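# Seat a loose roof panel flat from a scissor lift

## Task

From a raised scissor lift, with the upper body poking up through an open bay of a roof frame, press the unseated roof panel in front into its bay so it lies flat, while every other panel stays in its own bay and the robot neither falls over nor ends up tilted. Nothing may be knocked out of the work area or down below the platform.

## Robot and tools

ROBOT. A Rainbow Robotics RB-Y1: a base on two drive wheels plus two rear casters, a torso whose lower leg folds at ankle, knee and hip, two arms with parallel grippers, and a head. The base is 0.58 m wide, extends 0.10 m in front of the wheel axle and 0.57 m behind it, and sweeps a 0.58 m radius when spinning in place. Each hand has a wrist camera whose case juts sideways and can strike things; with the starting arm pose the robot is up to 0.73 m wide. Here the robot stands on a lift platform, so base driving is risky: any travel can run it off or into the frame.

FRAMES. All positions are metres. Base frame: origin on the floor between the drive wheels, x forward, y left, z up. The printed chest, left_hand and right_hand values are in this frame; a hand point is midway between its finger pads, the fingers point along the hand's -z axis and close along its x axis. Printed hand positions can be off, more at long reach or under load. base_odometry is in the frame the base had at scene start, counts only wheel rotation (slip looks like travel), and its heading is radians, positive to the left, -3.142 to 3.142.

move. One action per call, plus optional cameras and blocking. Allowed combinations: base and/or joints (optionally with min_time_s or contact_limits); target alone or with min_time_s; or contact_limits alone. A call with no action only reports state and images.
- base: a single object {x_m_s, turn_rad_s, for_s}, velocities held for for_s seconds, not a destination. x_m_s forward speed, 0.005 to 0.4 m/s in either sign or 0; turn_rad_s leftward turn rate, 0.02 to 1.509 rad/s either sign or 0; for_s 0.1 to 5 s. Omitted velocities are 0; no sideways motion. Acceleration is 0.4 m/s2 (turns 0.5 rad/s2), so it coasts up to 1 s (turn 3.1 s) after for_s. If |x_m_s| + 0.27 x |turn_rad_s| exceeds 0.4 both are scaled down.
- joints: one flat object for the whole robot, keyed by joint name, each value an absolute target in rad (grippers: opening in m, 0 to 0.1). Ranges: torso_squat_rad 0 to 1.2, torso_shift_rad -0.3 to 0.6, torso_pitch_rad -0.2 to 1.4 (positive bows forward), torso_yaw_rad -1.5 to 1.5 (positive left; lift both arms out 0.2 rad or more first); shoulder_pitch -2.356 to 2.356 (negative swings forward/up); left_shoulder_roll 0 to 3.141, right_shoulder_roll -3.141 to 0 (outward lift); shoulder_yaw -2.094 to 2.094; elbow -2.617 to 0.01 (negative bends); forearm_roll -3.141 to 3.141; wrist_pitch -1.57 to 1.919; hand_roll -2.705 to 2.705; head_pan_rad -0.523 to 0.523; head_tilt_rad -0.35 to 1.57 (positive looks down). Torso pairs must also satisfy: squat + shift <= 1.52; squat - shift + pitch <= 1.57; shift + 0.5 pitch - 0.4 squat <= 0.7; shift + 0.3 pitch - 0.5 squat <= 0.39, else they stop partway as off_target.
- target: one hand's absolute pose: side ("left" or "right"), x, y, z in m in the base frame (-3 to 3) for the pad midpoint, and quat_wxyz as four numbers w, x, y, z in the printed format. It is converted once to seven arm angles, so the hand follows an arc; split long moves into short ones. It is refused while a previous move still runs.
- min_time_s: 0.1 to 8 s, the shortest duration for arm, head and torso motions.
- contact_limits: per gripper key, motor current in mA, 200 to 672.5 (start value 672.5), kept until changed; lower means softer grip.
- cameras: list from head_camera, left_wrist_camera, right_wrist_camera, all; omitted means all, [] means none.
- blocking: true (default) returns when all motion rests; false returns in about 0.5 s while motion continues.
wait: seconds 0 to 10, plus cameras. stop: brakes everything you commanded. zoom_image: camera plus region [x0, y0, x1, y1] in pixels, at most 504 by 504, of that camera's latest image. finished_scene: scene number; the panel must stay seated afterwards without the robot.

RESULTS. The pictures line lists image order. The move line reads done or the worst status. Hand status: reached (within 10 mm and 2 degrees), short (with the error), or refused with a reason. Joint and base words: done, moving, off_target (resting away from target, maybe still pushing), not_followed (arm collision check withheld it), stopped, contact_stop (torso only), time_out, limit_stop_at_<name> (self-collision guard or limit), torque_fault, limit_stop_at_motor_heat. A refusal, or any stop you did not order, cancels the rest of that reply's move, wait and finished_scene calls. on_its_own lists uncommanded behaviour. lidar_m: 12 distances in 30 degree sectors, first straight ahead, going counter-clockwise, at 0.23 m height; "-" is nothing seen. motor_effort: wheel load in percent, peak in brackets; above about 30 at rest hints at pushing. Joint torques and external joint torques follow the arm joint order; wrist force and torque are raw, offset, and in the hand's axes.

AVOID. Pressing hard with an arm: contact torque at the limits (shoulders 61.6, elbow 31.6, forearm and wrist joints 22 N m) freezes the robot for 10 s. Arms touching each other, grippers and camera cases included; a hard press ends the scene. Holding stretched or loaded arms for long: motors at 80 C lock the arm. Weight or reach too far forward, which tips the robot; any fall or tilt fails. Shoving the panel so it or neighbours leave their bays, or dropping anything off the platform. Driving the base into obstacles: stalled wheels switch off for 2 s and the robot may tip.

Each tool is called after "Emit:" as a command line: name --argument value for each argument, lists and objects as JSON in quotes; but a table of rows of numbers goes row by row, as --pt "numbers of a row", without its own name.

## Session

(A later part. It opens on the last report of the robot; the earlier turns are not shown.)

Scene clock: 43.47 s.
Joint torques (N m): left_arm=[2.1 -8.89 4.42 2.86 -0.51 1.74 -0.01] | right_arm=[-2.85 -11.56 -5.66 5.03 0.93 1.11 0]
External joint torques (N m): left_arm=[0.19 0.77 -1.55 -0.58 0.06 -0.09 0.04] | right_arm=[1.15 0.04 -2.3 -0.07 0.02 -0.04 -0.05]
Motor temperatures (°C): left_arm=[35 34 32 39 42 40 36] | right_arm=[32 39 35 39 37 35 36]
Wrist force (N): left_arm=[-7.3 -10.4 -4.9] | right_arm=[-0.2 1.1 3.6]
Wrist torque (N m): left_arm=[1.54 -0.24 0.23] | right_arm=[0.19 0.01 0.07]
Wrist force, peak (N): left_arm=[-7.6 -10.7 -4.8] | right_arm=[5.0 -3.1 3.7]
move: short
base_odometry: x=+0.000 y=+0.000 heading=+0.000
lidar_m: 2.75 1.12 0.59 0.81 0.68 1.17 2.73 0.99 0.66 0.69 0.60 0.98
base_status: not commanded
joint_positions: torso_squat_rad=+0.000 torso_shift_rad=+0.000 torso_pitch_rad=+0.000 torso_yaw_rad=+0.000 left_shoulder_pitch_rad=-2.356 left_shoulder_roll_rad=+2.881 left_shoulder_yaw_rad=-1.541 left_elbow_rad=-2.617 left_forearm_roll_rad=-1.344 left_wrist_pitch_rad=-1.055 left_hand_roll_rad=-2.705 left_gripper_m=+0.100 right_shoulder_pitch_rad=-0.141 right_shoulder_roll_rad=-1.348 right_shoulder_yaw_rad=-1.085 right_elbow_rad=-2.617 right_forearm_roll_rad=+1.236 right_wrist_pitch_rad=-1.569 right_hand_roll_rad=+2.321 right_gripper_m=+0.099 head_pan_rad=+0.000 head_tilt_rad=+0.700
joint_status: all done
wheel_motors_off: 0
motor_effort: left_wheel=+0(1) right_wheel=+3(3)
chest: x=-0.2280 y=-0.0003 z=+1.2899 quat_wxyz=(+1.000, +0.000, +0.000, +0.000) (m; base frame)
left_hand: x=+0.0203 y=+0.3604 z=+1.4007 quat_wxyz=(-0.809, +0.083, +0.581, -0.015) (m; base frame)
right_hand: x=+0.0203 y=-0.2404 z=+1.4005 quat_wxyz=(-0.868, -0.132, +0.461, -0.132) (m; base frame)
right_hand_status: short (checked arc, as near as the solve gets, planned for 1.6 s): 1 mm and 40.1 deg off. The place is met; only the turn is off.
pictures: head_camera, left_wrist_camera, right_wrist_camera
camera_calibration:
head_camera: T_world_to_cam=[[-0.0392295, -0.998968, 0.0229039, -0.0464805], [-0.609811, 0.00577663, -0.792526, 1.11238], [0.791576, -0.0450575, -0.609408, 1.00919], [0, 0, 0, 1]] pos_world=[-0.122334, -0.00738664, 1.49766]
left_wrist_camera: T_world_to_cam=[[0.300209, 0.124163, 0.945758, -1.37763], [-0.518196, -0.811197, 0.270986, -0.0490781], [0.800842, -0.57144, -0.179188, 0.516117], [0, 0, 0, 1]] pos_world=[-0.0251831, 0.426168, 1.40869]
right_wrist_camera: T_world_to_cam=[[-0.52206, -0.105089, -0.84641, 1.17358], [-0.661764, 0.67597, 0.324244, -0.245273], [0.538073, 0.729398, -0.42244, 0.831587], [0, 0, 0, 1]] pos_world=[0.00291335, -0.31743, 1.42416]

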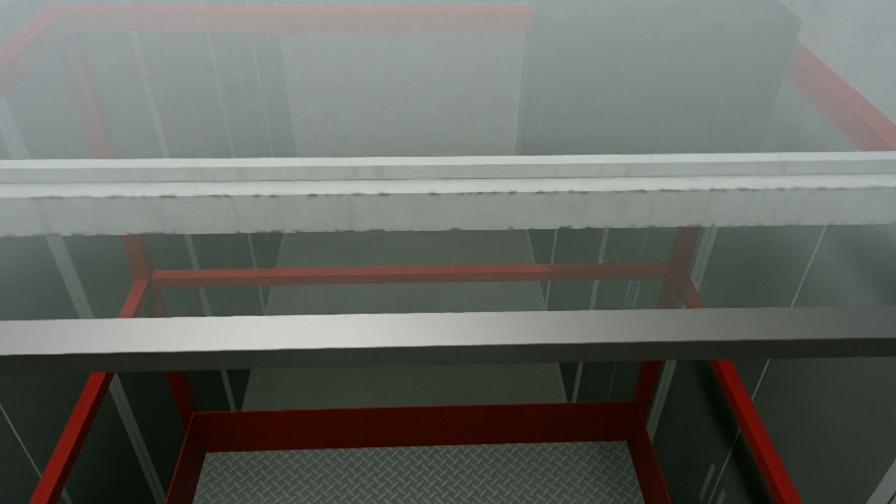

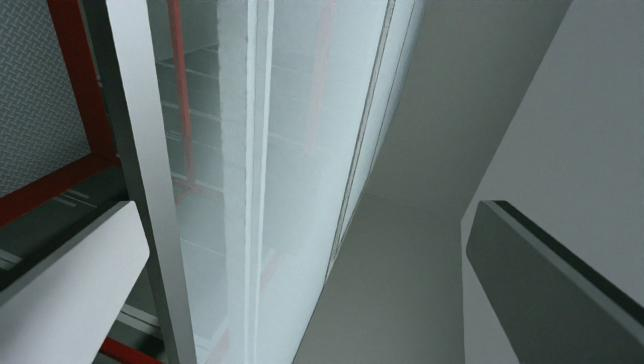

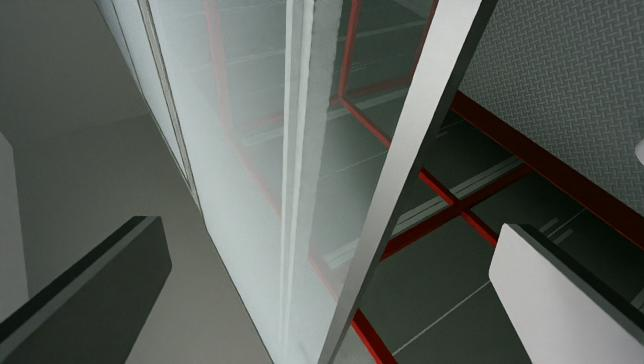

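Emit:
move --joints '{"left_shoulder_pitch_rad": -0.9, "left_shoulder_roll_rad": 1.816, "left_shoulder_yaw_rad": 0.562, "left_elbow_rad": -2.568, "left_forearm_roll_rad": -1.523, "left_wrist_pitch_rad": -1.474, "left_hand_roll_rad": -0.343, "right_shoulder_pitch_rad": -0.93, "right_shoulder_roll_rad": -1.81, "right_shoulder_yaw_rad": -0.532, "right_elbow_rad": -2.568, "right_forearm_roll_rad": 1.524, "right_wrist_pitch_rad": -1.481, "right_hand_roll_rad": 0.342}' --cameras '[]'

Emit:
move --joints '{"torso_yaw_rad": 1.3, "head_pan_rad": 0.5, "head_tilt_rad": 0.6}' --cameras '["head_camera"]'

Scene clock: 46.87 s.
Joint torques (N m): left_arm=[-3.06 6.22 3.04 7.98 -1.98 0.65 -0.35] | right_arm=[-3.46 -6.58 -2.98 7.83 1.62 0.74 0.31]
External joint torques (N m): left_arm=[0.33 -0.33 0.26 -0.27 -0.05 0.07 -0.33] | right_arm=[-0.38 -0.41 -0.54 0.42 -0.08 0.2 0.3]
Motor temperatures (°C): left_arm=[35 34 32 39 42 40 36] | right_arm=[32 39 35 39 37 35 36]
Wrist force (N): left_arm=[-1.7 -5.1 -3.8] | right_arm=[4.6 -4.0 5.9]
Wrist torque (N m): left_arm=[1.25 0.08 0.16] | right_arm=[0.46 0.25 0.11]
Wrist force, peak (N): left_arm=[-7.5 -10.5 -5.3] | right_arm=[4.9 -4.0 6.2]
move: done
base_odometry: x=+0.000 y=+0.000 heading=+0.000
lidar_m: 2.76 1.12 0.60 0.82 0.68 1.18 2.73 0.97 0.66 0.69 0.59 0.98
base_status: not commanded
joint_positions: torso_squat_rad=+0.000 torso_shift_rad=+0.000 torso_pitch_rad=+0.000 torso_yaw_rad=+0.000 left_shoulder_pitch_rad=-0.900 left_shoulder_roll_rad=+1.816 left_shoulder_yaw_rad=+0.562 left_elbow_rad=-2.568 left_forearm_roll_rad=-1.523 left_wrist_pitch_rad=-1.474 left_hand_roll_rad=-0.343 left_gripper_m=+0.100 right_shoulder_pitch_rad=-0.930 right_shoulder_roll_rad=-1.810 right_shoulder_yaw_rad=-0.532 right_elbow_rad=-2.568 right_forearm_roll_rad=+1.524 right_wrist_pitch_rad=-1.481 right_hand_roll_rad=+0.342 right_gripper_m=+0.099 head_pan_rad=+0.000 head_tilt_rad=+0.700
joint_status: all done
wheel_motors_off: 0
motor_effort: left_wheel=+0(1) right_wheel=+0(3)
chest: x=-0.2280 y=-0.0003 z=+1.2899 quat_wxyz=(+1.000, +0.000, +0.000, +0.000) (m; base frame)
left_hand: x=+0.0255 y=+0.2026 z=+1.5445 quat_wxyz=(-0.584, +0.488, +0.434, -0.481) (m; base frame)
right_hand: x=+0.0259 y=-0.2037 z=+1.5434 quat_wxyz=(-0.585, -0.487, +0.433, +0.483) (m; base frame)
pictures: none
No camera images: "cameras" was empty.

Scene clock: 49.83 s.
Joint torques (N m): left_arm=[-2.92 6.05 3.13 7.94 -2.02 0.72 -0.37] | right_arm=[-2.97 -6.34 -2.64 7.87 1.68 0.71 0.3]
External joint torques (N m): left_arm=[0.47 -0.5 0.35 -0.3 -0.08 0.13 -0.35] | right_arm=[0.11 -0.18 -0.2 0.45 -0.02 0.18 0.29]
Motor temperatures (°C): left_arm=[35 34 32 39 42 40 36] | right_arm=[32 39 35 39 37 35 36]
Wrist force (N): left_arm=[-1.6 -5.0 -4.3] | right_arm=[4.8 -4.1 5.9]
Wrist torque (N m): left_arm=[1.25 0.11 0.17] | right_arm=[0.46 0.28 0.11]
Wrist force, peak (N): left_arm=[-1.7 -5.6 -4.5] | right_arm=[4.9 -4.0 6.3]
move: done
base_odometry: x=+0.000 y=+0.000 heading=+0.000
lidar_m: 2.76 1.12 0.59 0.83 0.68 1.17 2.73 0.99 0.66 0.68 0.59 1.00
base_status: not commanded
joint_positions: torso_squat_rad=+0.000 torso_shift_rad=+0.000 torso_pitch_rad=+0.000 torso_yaw_rad=+1.300 left_shoulder_pitch_rad=-0.900 left_shoulder_roll_rad=+1.816 left_shoulder_yaw_rad=+0.562 left_elbow_rad=-2.568 left_forearm_roll_rad=-1.523 left_wrist_pitch_rad=-1.474 left_hand_roll_rad=-0.343 left_gripper_m=+0.100 right_shoulder_pitch_rad=-0.930 right_shoulder_roll_rad=-1.810 right_shoulder_yaw_rad=-0.532 right_elbow_rad=-2.568 right_forearm_roll_rad=+1.524 right_wrist_pitch_rad=-1.481 right_hand_roll_rad=+0.342 right_gripper_m=+0.099 head_pan_rad=+0.500 head_tilt_rad=+0.600
joint_status: all done
wheel_motors_off: 0
motor_effort: left_wheel=+0(1) right_wheel=+1(5)
chest: x=-0.2280 y=-0.0003 z=+1.2899 quat_wxyz=(+0.796, +0.000, +0.000, +0.605) (m; base frame)
left_hand: x=-0.3559 y=+0.2981 z=+1.5445 quat_wxyz=(-0.174, +0.126, +0.641, -0.737) (m; base frame)
right_hand: x=+0.0357 y=+0.1899 z=+1.5436 quat_wxyz=(-0.757, -0.650, +0.050, +0.030) (m; base frame)
pictures: head_camera
camera_calibration:
head_camera: T_world_to_cam=[[0.982214, 0.186732, 0.0196901, 0.18117], [0.114853, -0.514526, -0.849748, 1.35949], [-0.148544, 0.836896, -0.526821, 0.672798], [0, 0, 0, 1]] pos_world=[-0.234149, 0.102603, 1.5061]

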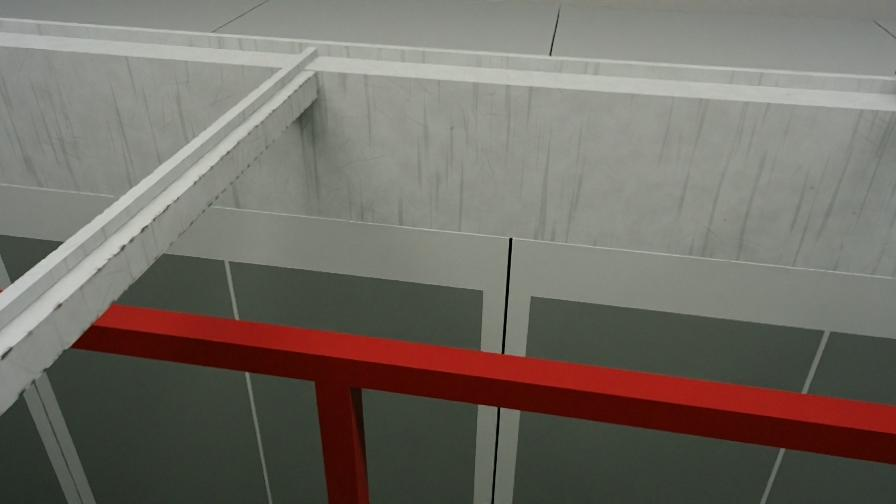

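Emit:
move --joints '{"torso_yaw_rad": 0.0, "head_pan_rad": 0.0, "head_tilt_rad": 0.7, "left_shoulder_pitch_rad": -0.5, "right_shoulder_pitch_rad": -0.5}' --cameras '[]'

Emit:
move --target '{"side": "left", "x": 0.03, "y": 0.40, "z": 1.36, "quat_wxyz": [0.6744, -0.2126, -0.6744, -0.2126]}' --cameras '[]'

Emit:
move --target '{"side": "right", "x": 0.03, "y": -0.28, "z": 1.36, "quat_wxyz": [0.6744, 0.2126, -0.6744, 0.2126]}'

Scene clock: 53.43 s.
Joint torques (N m): left_arm=[-6 8.39 4.5 6.92 -1.65 0.66 -0.33] | right_arm=[-4.35 -9.51 -6.55 6.81 1.3 0.66 0.27]
External joint torques (N m): left_arm=[-0.48 -1.03 -0.77 -0.4 0.04 0.14 -0.31] | right_arm=[0.66 -0.33 -1.79 0.36 -0.05 0.17 0.26]
Motor temperatures (°C): left_arm=[35 34 32 39 42 40 36] | right_arm=[32 39 35 39 37 35 36]
Wrist force (N): left_arm=[-1.6 -5.9 -6.3] | right_arm=[5.0 -3.2 3.8]
Wrist torque (N m): left_arm=[1.28 0.09 0.14] | right_arm=[0.42 0.30 0.12]
Wrist force, peak (N): left_arm=[-1.8 -6.2 -6.5] | right_arm=[4.7 -4.1 6.2]
move: done
base_odometry: x=+0.000 y=+0.000 heading=+0.000
lidar_m: 2.75 1.12 0.60 0.81 0.67 1.18 2.74 0.99 0.66 0.68 0.60 0.99
base_status: not commanded
joint_positions: torso_squat_rad=+0.000 torso_shift_rad=+0.000 torso_pitch_rad=+0.000 torso_yaw_rad=+0.000 left_shoulder_pitch_rad=-0.500 left_shoulder_roll_rad=+1.816 left_shoulder_yaw_rad=+0.562 left_elbow_rad=-2.568 left_forearm_roll_rad=-1.523 left_wrist_pitch_rad=-1.474 left_hand_roll_rad=-0.343 left_gripper_m=+0.100 right_shoulder_pitch_rad=-0.500 right_shoulder_roll_rad=-1.810 right_shoulder_yaw_rad=-0.532 right_elbow_rad=-2.568 right_forearm_roll_rad=+1.524 right_wrist_pitch_rad=-1.481 right_hand_roll_rad=+0.342 right_gripper_m=+0.099 head_pan_rad=+0.000 head_tilt_rad=+0.700
joint_status: all done
wheel_motors_off: 0
motor_effort: left_wheel=+0(1) right_wheel=+2(4)
chest: x=-0.2280 y=-0.0002 z=+1.2899 quat_wxyz=(+1.000, +0.000, +0.000, +0.000) (m; base frame)
left_hand: x=+0.0716 y=+0.2411 z=+1.4392 quat_wxyz=(-0.621, +0.359, +0.350, -0.603) (m; base frame)
right_hand: x=+0.0732 y=-0.2450 z=+1.4294 quat_wxyz=(-0.623, -0.348, +0.341, +0.612) (m; base frame)
pictures: none
No camera images: "cameras" was empty.

Scene clock: 56.43 s.
Joint torques (N m): left_arm=[2.5 -8.86 5.35 -0.01 -0.47 1.81 0.03] | right_arm=[-4.23 -9.81 -6.65 6.8 1.19 0.61 0.26]
External joint torques (N m): left_arm=[0.29 0.82 -1.45 -0.68 -0.15 -0.12 0.08] | right_arm=[0.79 -0.64 -1.89 0.35 -0.17 0.12 0.25]
Motor temperatures (°C): left_arm=[35 34 32 39 42 40 36] | right_arm=[32 39 35 39 37 35 36]
Wrist force (N): left_arm=[-6.8 -9.6 -4.5] | right_arm=[5.0 -3.0 3.5]
Wrist torque (N m): left_arm=[1.51 -0.18 0.24] | right_arm=[0.40 0.29 0.11]
Wrist force, peak (N): left_arm=[-7.9 -10.7 -5.0] | right_arm=[5.3 -3.1 3.9]
move: short
base_odometry: x=+0.000 y=+0.000 heading=+0.000
lidar_m: 2.75 1.12 0.60 0.82 0.68 1.16 2.73 0.98 0.67 0.69 0.60 0.99
base_status: not commanded
joint_positions: torso_squat_rad=+0.000 torso_shift_rad=+0.000 torso_pitch_rad=+0.000 torso_yaw_rad=+0.000 left_shoulder_pitch_rad=-2.356 left_shoulder_roll_rad=+3.059 left_shoulder_yaw_rad=-1.776 left_elbow_rad=-2.617 left_forearm_roll_rad=-1.538 left_wrist_pitch_rad=-0.938 left_hand_roll_rad=-2.705 left_gripper_m=+0.100 right_shoulder_pitch_rad=-0.500 right_shoulder_roll_rad=-1.810 right_shoulder_yaw_rad=-0.532 right_elbow_rad=-2.568 right_forearm_roll_rad=+1.524 right_wrist_pitch_rad=-1.481 right_hand_roll_rad=+0.342 right_gripper_m=+0.099 head_pan_rad=+0.000 head_tilt_rad=+0.700
joint_status: all done
wheel_motors_off: 0
motor_effort: left_wheel=+0(1) right_wheel=-1(5)
chest: x=-0.2280 y=-0.0003 z=+1.2899 quat_wxyz=(+1.000, +0.000, +0.000, +0.000) (m; base frame)
left_hand: x=+0.0303 y=+0.3998 z=+1.3604 quat_wxyz=(-0.786, +0.105, +0.600, -0.105) (m; base frame)
left_hand_status: short (checked arc, as near as the solve gets, planned for 2.7 s): 1 mm and 41.6 deg off. The place is met; only the turn is off.
right_hand: x=+0.0732 y=-0.2450 z=+1.4294 quat_wxyz=(-0.623, -0.348, +0.341, +0.612) (m; base frame)
pictures: none
No camera images: "cameras" was empty.

Scene clock: 59.37 s.
Joint torques (N m): left_arm=[2.27 -8.87 5.2 -0.01 -0.54 1.92 -0.06] | right_arm=[0.35 8.04 -6.93 3.48 -0.17 1.63 0.02]
External joint torques (N m): left_arm=[0.06 0.81 -1.6 -0.68 -0.22 -0.01 0] | right_arm=[0.11 -0.51 -1.31 -0.08 -0.2 0.05 -0.03]
Motor temperatures (°C): left_arm=[35 34 32 39 42 40 36] | right_arm=[32 39 35 39 37 35 36]
Wrist force (N): left_arm=[-7.1 -9.6 -4.6] | right_arm=[-0.1 -0.1 4.1]
Wrist torque (N m): left_arm=[1.51 -0.21 0.22] | right_arm=[0.25 0.02 0.07]
Wrist force, peak (N): left_arm=[-7.1 -9.8 -5.0] | right_arm=[5.1 -3.2 3.8]
move: short
base_odometry: x=+0.000 y=+0.000 heading=+0.000
lidar_m: 2.74 1.12 0.59 0.82 0.67 1.17 2.73 0.98 0.66 0.68 0.59 0.98
base_status: not commanded
joint_positions: torso_squat_rad=+0.000 torso_shift_rad=+0.000 torso_pitch_rad=+0.000 torso_yaw_rad=+0.000 left_shoulder_pitch_rad=-2.356 left_shoulder_roll_rad=+3.059 left_shoulder_yaw_rad=-1.776 left_elbow_rad=-2.617 left_forearm_roll_rad=-1.538 left_wrist_pitch_rad=-0.938 left_hand_roll_rad=-2.705 left_gripper_m=+0.100 right_shoulder_pitch_rad=-2.356 right_shoulder_roll_rad=-2.685 right_shoulder_yaw_rad=+1.710 right_elbow_rad=-2.617 right_forearm_roll_rad=+1.166 right_wrist_pitch_rad=-1.014 right_hand_roll_rad=+2.705 right_gripper_m=+0.099 head_pan_rad=+0.000 head_tilt_rad=+0.700
joint_status: all done
wheel_motors_off: 0
motor_effort: left_wheel=+1(1) right_wheel=+0(4)
chest: x=-0.2280 y=-0.0003 z=+1.2899 quat_wxyz=(+1.000, +0.000, +0.000, +0.000) (m; base frame)
left_hand: x=+0.0303 y=+0.3997 z=+1.3604 quat_wxyz=(-0.786, +0.105, +0.600, -0.105) (m; base frame)
right_hand: x=+0.0304 y=-0.2801 z=+1.3604 quat_wxyz=(-0.856, -0.202, +0.472, -0.064) (m; base frame)
right_hand_status: short (checked arc, as near as the solve gets, planned for 2.6 s): 1 mm and 35.7 deg off. The place is met; only the turn is off.
pictures: head_camera, left_wrist_camera, right_wrist_camera
camera_calibration:
head_camera: T_world_to_cam=[[-0.0392307, -0.998968, 0.022905, -0.0464823], [-0.609922, 0.00578277, -0.792441, 1.11224], [0.79149, -0.0450583, -0.609519, 1.00935], [0, 0, 0, 1]] pos_world=[-0.122335, -0.00738664, 1.49766]
left_wrist_camera: T_world_to_cam=[[0.234383, 0.29077, 0.927641, -1.38736], [-0.430277, -0.824637, 0.3672, -0.129262], [0.871737, -0.485208, -0.0681688, 0.335644], [0, 0, 0, 1]] pos_world=[-0.0230382, 0.459667, 1.35732]
right_wrist_camera: T_world_to_cam=[[-0.527691, 0.0850622, -0.845167, 1.1925], [-0.623822, 0.636503, 0.453552, -0.38686], [0.576531, 0.766569, -0.282813, 0.657395], [0, 0, 0, 1]] pos_world=[0.00893202, -0.359138, 1.36924]

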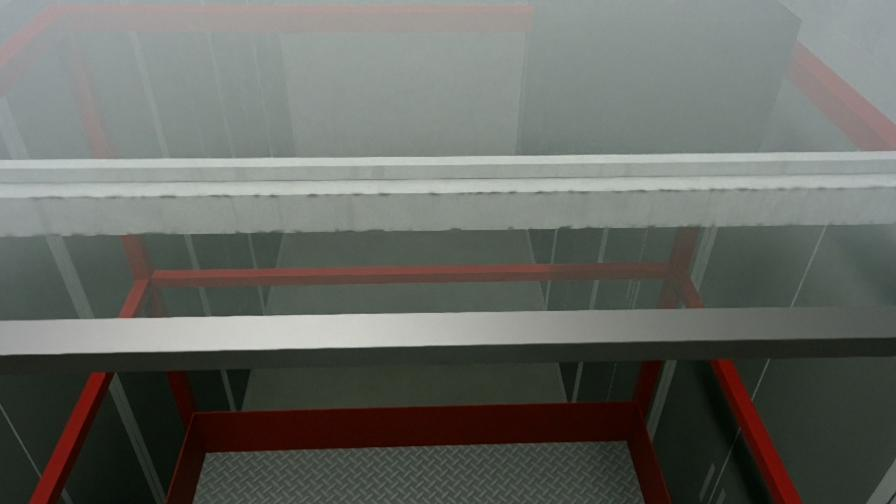

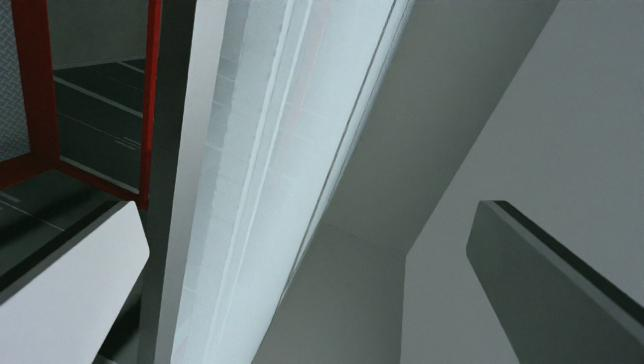

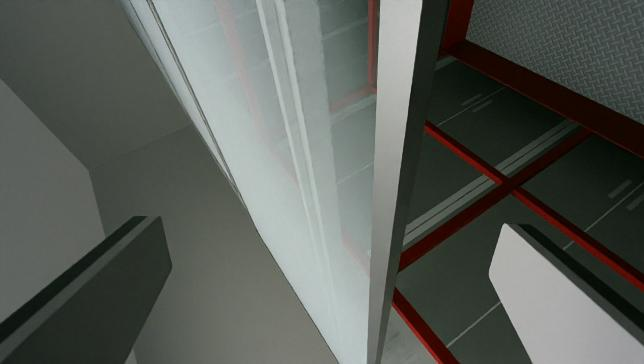

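Emit:
move --joints '{"left_shoulder_pitch_rad": -0.5, "left_shoulder_roll_rad": 1.816, "left_shoulder_yaw_rad": 0.562, "left_elbow_rad": -2.568, "left_forearm_roll_rad": -1.523, "left_wrist_pitch_rad": -1.474, "left_hand_roll_rad": -0.343, "right_shoulder_pitch_rad": -0.5, "right_shoulder_roll_rad": -1.81, "right_shoulder_yaw_rad": -0.532, "right_elbow_rad": -2.568, "right_forearm_roll_rad": 1.524, "right_wrist_pitch_rad": -1.481, "right_hand_roll_rad": 0.342}' --base '{"x_m_s": -0.03, "for_s": 2.0}' --cameras '[]'

Emit:
move --joints '{"left_shoulder_pitch_rad": 1.31, "left_shoulder_roll_rad": 1.0, "left_shoulder_yaw_rad": 1.10, "left_elbow_rad": -2.10, "left_forearm_roll_rad": 0.0, "left_wrist_pitch_rad": -0.533, "left_hand_roll_rad": 1.287, "right_shoulder_pitch_rad": 1.31, "right_shoulder_roll_rad": -1.0, "right_shoulder_yaw_rad": -1.10, "right_elbow_rad": -2.10, "right_forearm_roll_rad": 0.0, "right_wrist_pitch_rad": -0.533, "right_hand_roll_rad": -1.287}' --min_time_s 3

Scene clock: 66.17 s.
Joint torques (N m): left_arm=[-5.45 8.69 5.33 7.12 -1.54 0.69 -0.29] | right_arm=[-4.02 -9.26 -7.14 6.48 1.47 0.65 0.24]
External joint torques (N m): left_arm=[0.07 -0.73 0.07 -0.19 0.15 0.16 -0.27] | right_arm=[1 -0.09 -2.38 0.03 0.12 0.16 0.23]
Motor temperatures (°C): left_arm=[35 34 32 39 42 40 36] | right_arm=[32 39 35 39 37 35 36]
Wrist force (N): left_arm=[-1.6 -6.0 -6.1] | right_arm=[4.9 -2.9 3.7]
Wrist torque (N m): left_arm=[1.31 0.11 0.15] | right_arm=[0.38 0.29 0.11]
Wrist force, peak (N): left_arm=[-7.4 -9.7 -5.5] | right_arm=[5.5 -3.2 3.6]
move: done
base_odometry: x=-0.060 y=+0.000 heading=+0.001
lidar_m: 2.77 1.15 0.61 0.82 0.65 1.17 2.70 1.00 0.63 0.68 0.62 1.00
base_status: done (sent for 2 of 2 s)
joint_positions: torso_squat_rad=+0.000 torso_shift_rad=+0.000 torso_pitch_rad=+0.000 torso_yaw_rad=+0.000 left_shoulder_pitch_rad=-0.500 left_shoulder_roll_rad=+1.816 left_shoulder_yaw_rad=+0.562 left_elbow_rad=-2.568 left_forearm_roll_rad=-1.523 left_wrist_pitch_rad=-1.474 left_hand_roll_rad=-0.343 left_gripper_m=+0.100 right_shoulder_pitch_rad=-0.500 right_shoulder_roll_rad=-1.810 right_shoulder_yaw_rad=-0.532 right_elbow_rad=-2.568 right_forearm_roll_rad=+1.524 right_wrist_pitch_rad=-1.481 right_hand_roll_rad=+0.342 right_gripper_m=+0.099 head_pan_rad=+0.000 head_tilt_rad=+0.700
joint_status: all done
wheel_motors_off: 0
motor_effort: left_wheel=+16(23) right_wheel=-10(27)
chest: x=-0.2280 y=-0.0003 z=+1.2899 quat_wxyz=(+1.000, +0.000, +0.000, +0.000) (m; base frame)
left_hand: x=+0.0715 y=+0.2410 z=+1.4392 quat_wxyz=(-0.621, +0.359, +0.350, -0.603) (m; base frame)
right_hand: x=+0.0732 y=-0.2451 z=+1.4294 quat_wxyz=(-0.623, -0.348, +0.341, +0.612) (m; base frame)
pictures: none
No camera images: "cameras" was empty.

Scene clock: 69.63 s.
Joint torques (N m): left_arm=[3.96 5.3 10.5 -0.3 0.9 -0.3 -0.46] | right_arm=[4.29 -5.71 -13.31 -0.18 -1.01 -0.15 0.32]
External joint torques (N m): left_arm=[0.84 -0.21 -0.52 -0.24 -0.18 -0.24 -0.41] | right_arm=[0.89 -0.4 -3.36 -0.11 -0.07 -0.1 0.27]
Motor temperatures (°C): left_arm=[35 34 32 39 42 40 36] | right_arm=[32 39 35 39 37 35 36]
Wrist force (N): left_arm=[-7.3 -13.2 -3.2] | right_arm=[-1.2 3.1 6.9]
Wrist torque (N m): left_arm=[1.73 -0.24 0.20] | right_arm=[0.07 -0.04 0.06]
Wrist force, peak (N): left_arm=[-2.9 -17.6 -4.0] | right_arm=[7.9 6.2 4.1]
move: done
base_odometry: x=-0.060 y=+0.000 heading=+0.001
lidar_m: 2.78 1.16 0.62 0.81 0.64 1.17 2.71 0.99 0.64 0.68 0.62 0.99
base_status: not commanded
joint_positions: torso_squat_rad=+0.000 torso_shift_rad=+0.000 torso_pitch_rad=+0.000 torso_yaw_rad=+0.000 left_shoulder_pitch_rad=+1.310 left_shoulder_roll_rad=+1.000 left_shoulder_yaw_rad=+1.100 left_elbow_rad=-2.100 left_forearm_roll_rad=+0.000 left_wrist_pitch_rad=-0.533 left_hand_roll_rad=+1.287 left_gripper_m=+0.100 right_shoulder_pitch_rad=+1.310 right_shoulder_roll_rad=-1.000 right_shoulder_yaw_rad=-1.100 right_elbow_rad=-2.100 right_forearm_roll_rad=+0.000 right_wrist_pitch_rad=-0.533 right_hand_roll_rad=-1.287 right_gripper_m=+0.099 head_pan_rad=+0.000 head_tilt_rad=+0.700
joint_status: all done
wheel_motors_off: 0
motor_effort: left_wheel=+17(17) right_wheel=-10(15)
chest: x=-0.2280 y=-0.0003 z=+1.2899 quat_wxyz=(+1.000, +0.000, +0.000, +0.000) (m; base frame)
left_hand: x=+0.0361 y=+0.4938 z=+1.3553 quat_wxyz=(+0.701, +0.025, -0.695, -0.158) (m; base frame)
right_hand: x=+0.0361 y=-0.4945 z=+1.3546 quat_wxyz=(+0.701, -0.025, -0.696, +0.157) (m; base frame)
pictures: head_camera, left_wrist_camera, right_wrist_camera
camera_calibration:
head_camera: T_world_to_cam=[[-0.0392325, -0.998968, 0.0229063, -0.0464845], [-0.609859, 0.0057793, -0.792489, 1.11232], [0.791538, -0.0450609, -0.609456, 1.00926], [0, 0, 0, 1]] pos_world=[-0.122335, -0.00738664, 1.49766]
left_wrist_camera: T_world_to_cam=[[-0.0420735, -0.251476, 0.966949, -1.18679], [-0.633227, -0.741893, -0.220498, 0.715624], [0.772822, -0.621575, -0.128027, 0.527933], [0, 0, 0, 1]] pos_world=[-0.00477856, 0.560617, 1.37295]
right_wrist_camera: T_world_to_cam=[[0.039608, -0.256229, -0.965804, 1.18299], [-0.603025, 0.764573, -0.227572, 0.741033], [0.796738, 0.591418, -0.124229, 0.507499], [0, 0, 0, 1]] pos_world=[-0.00433819, -0.563602, 1.37422]

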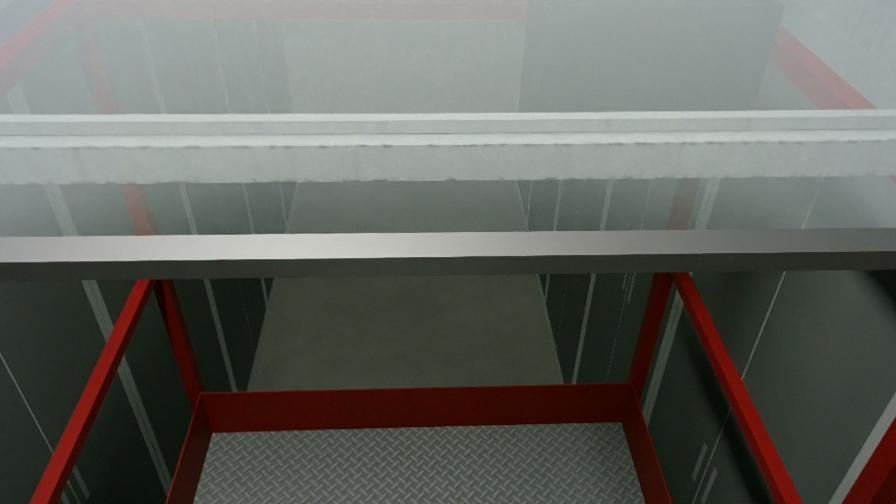

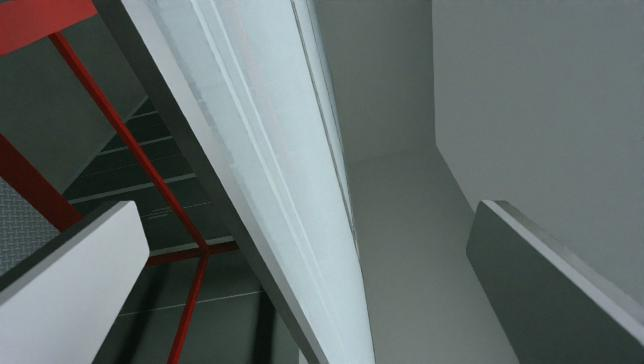

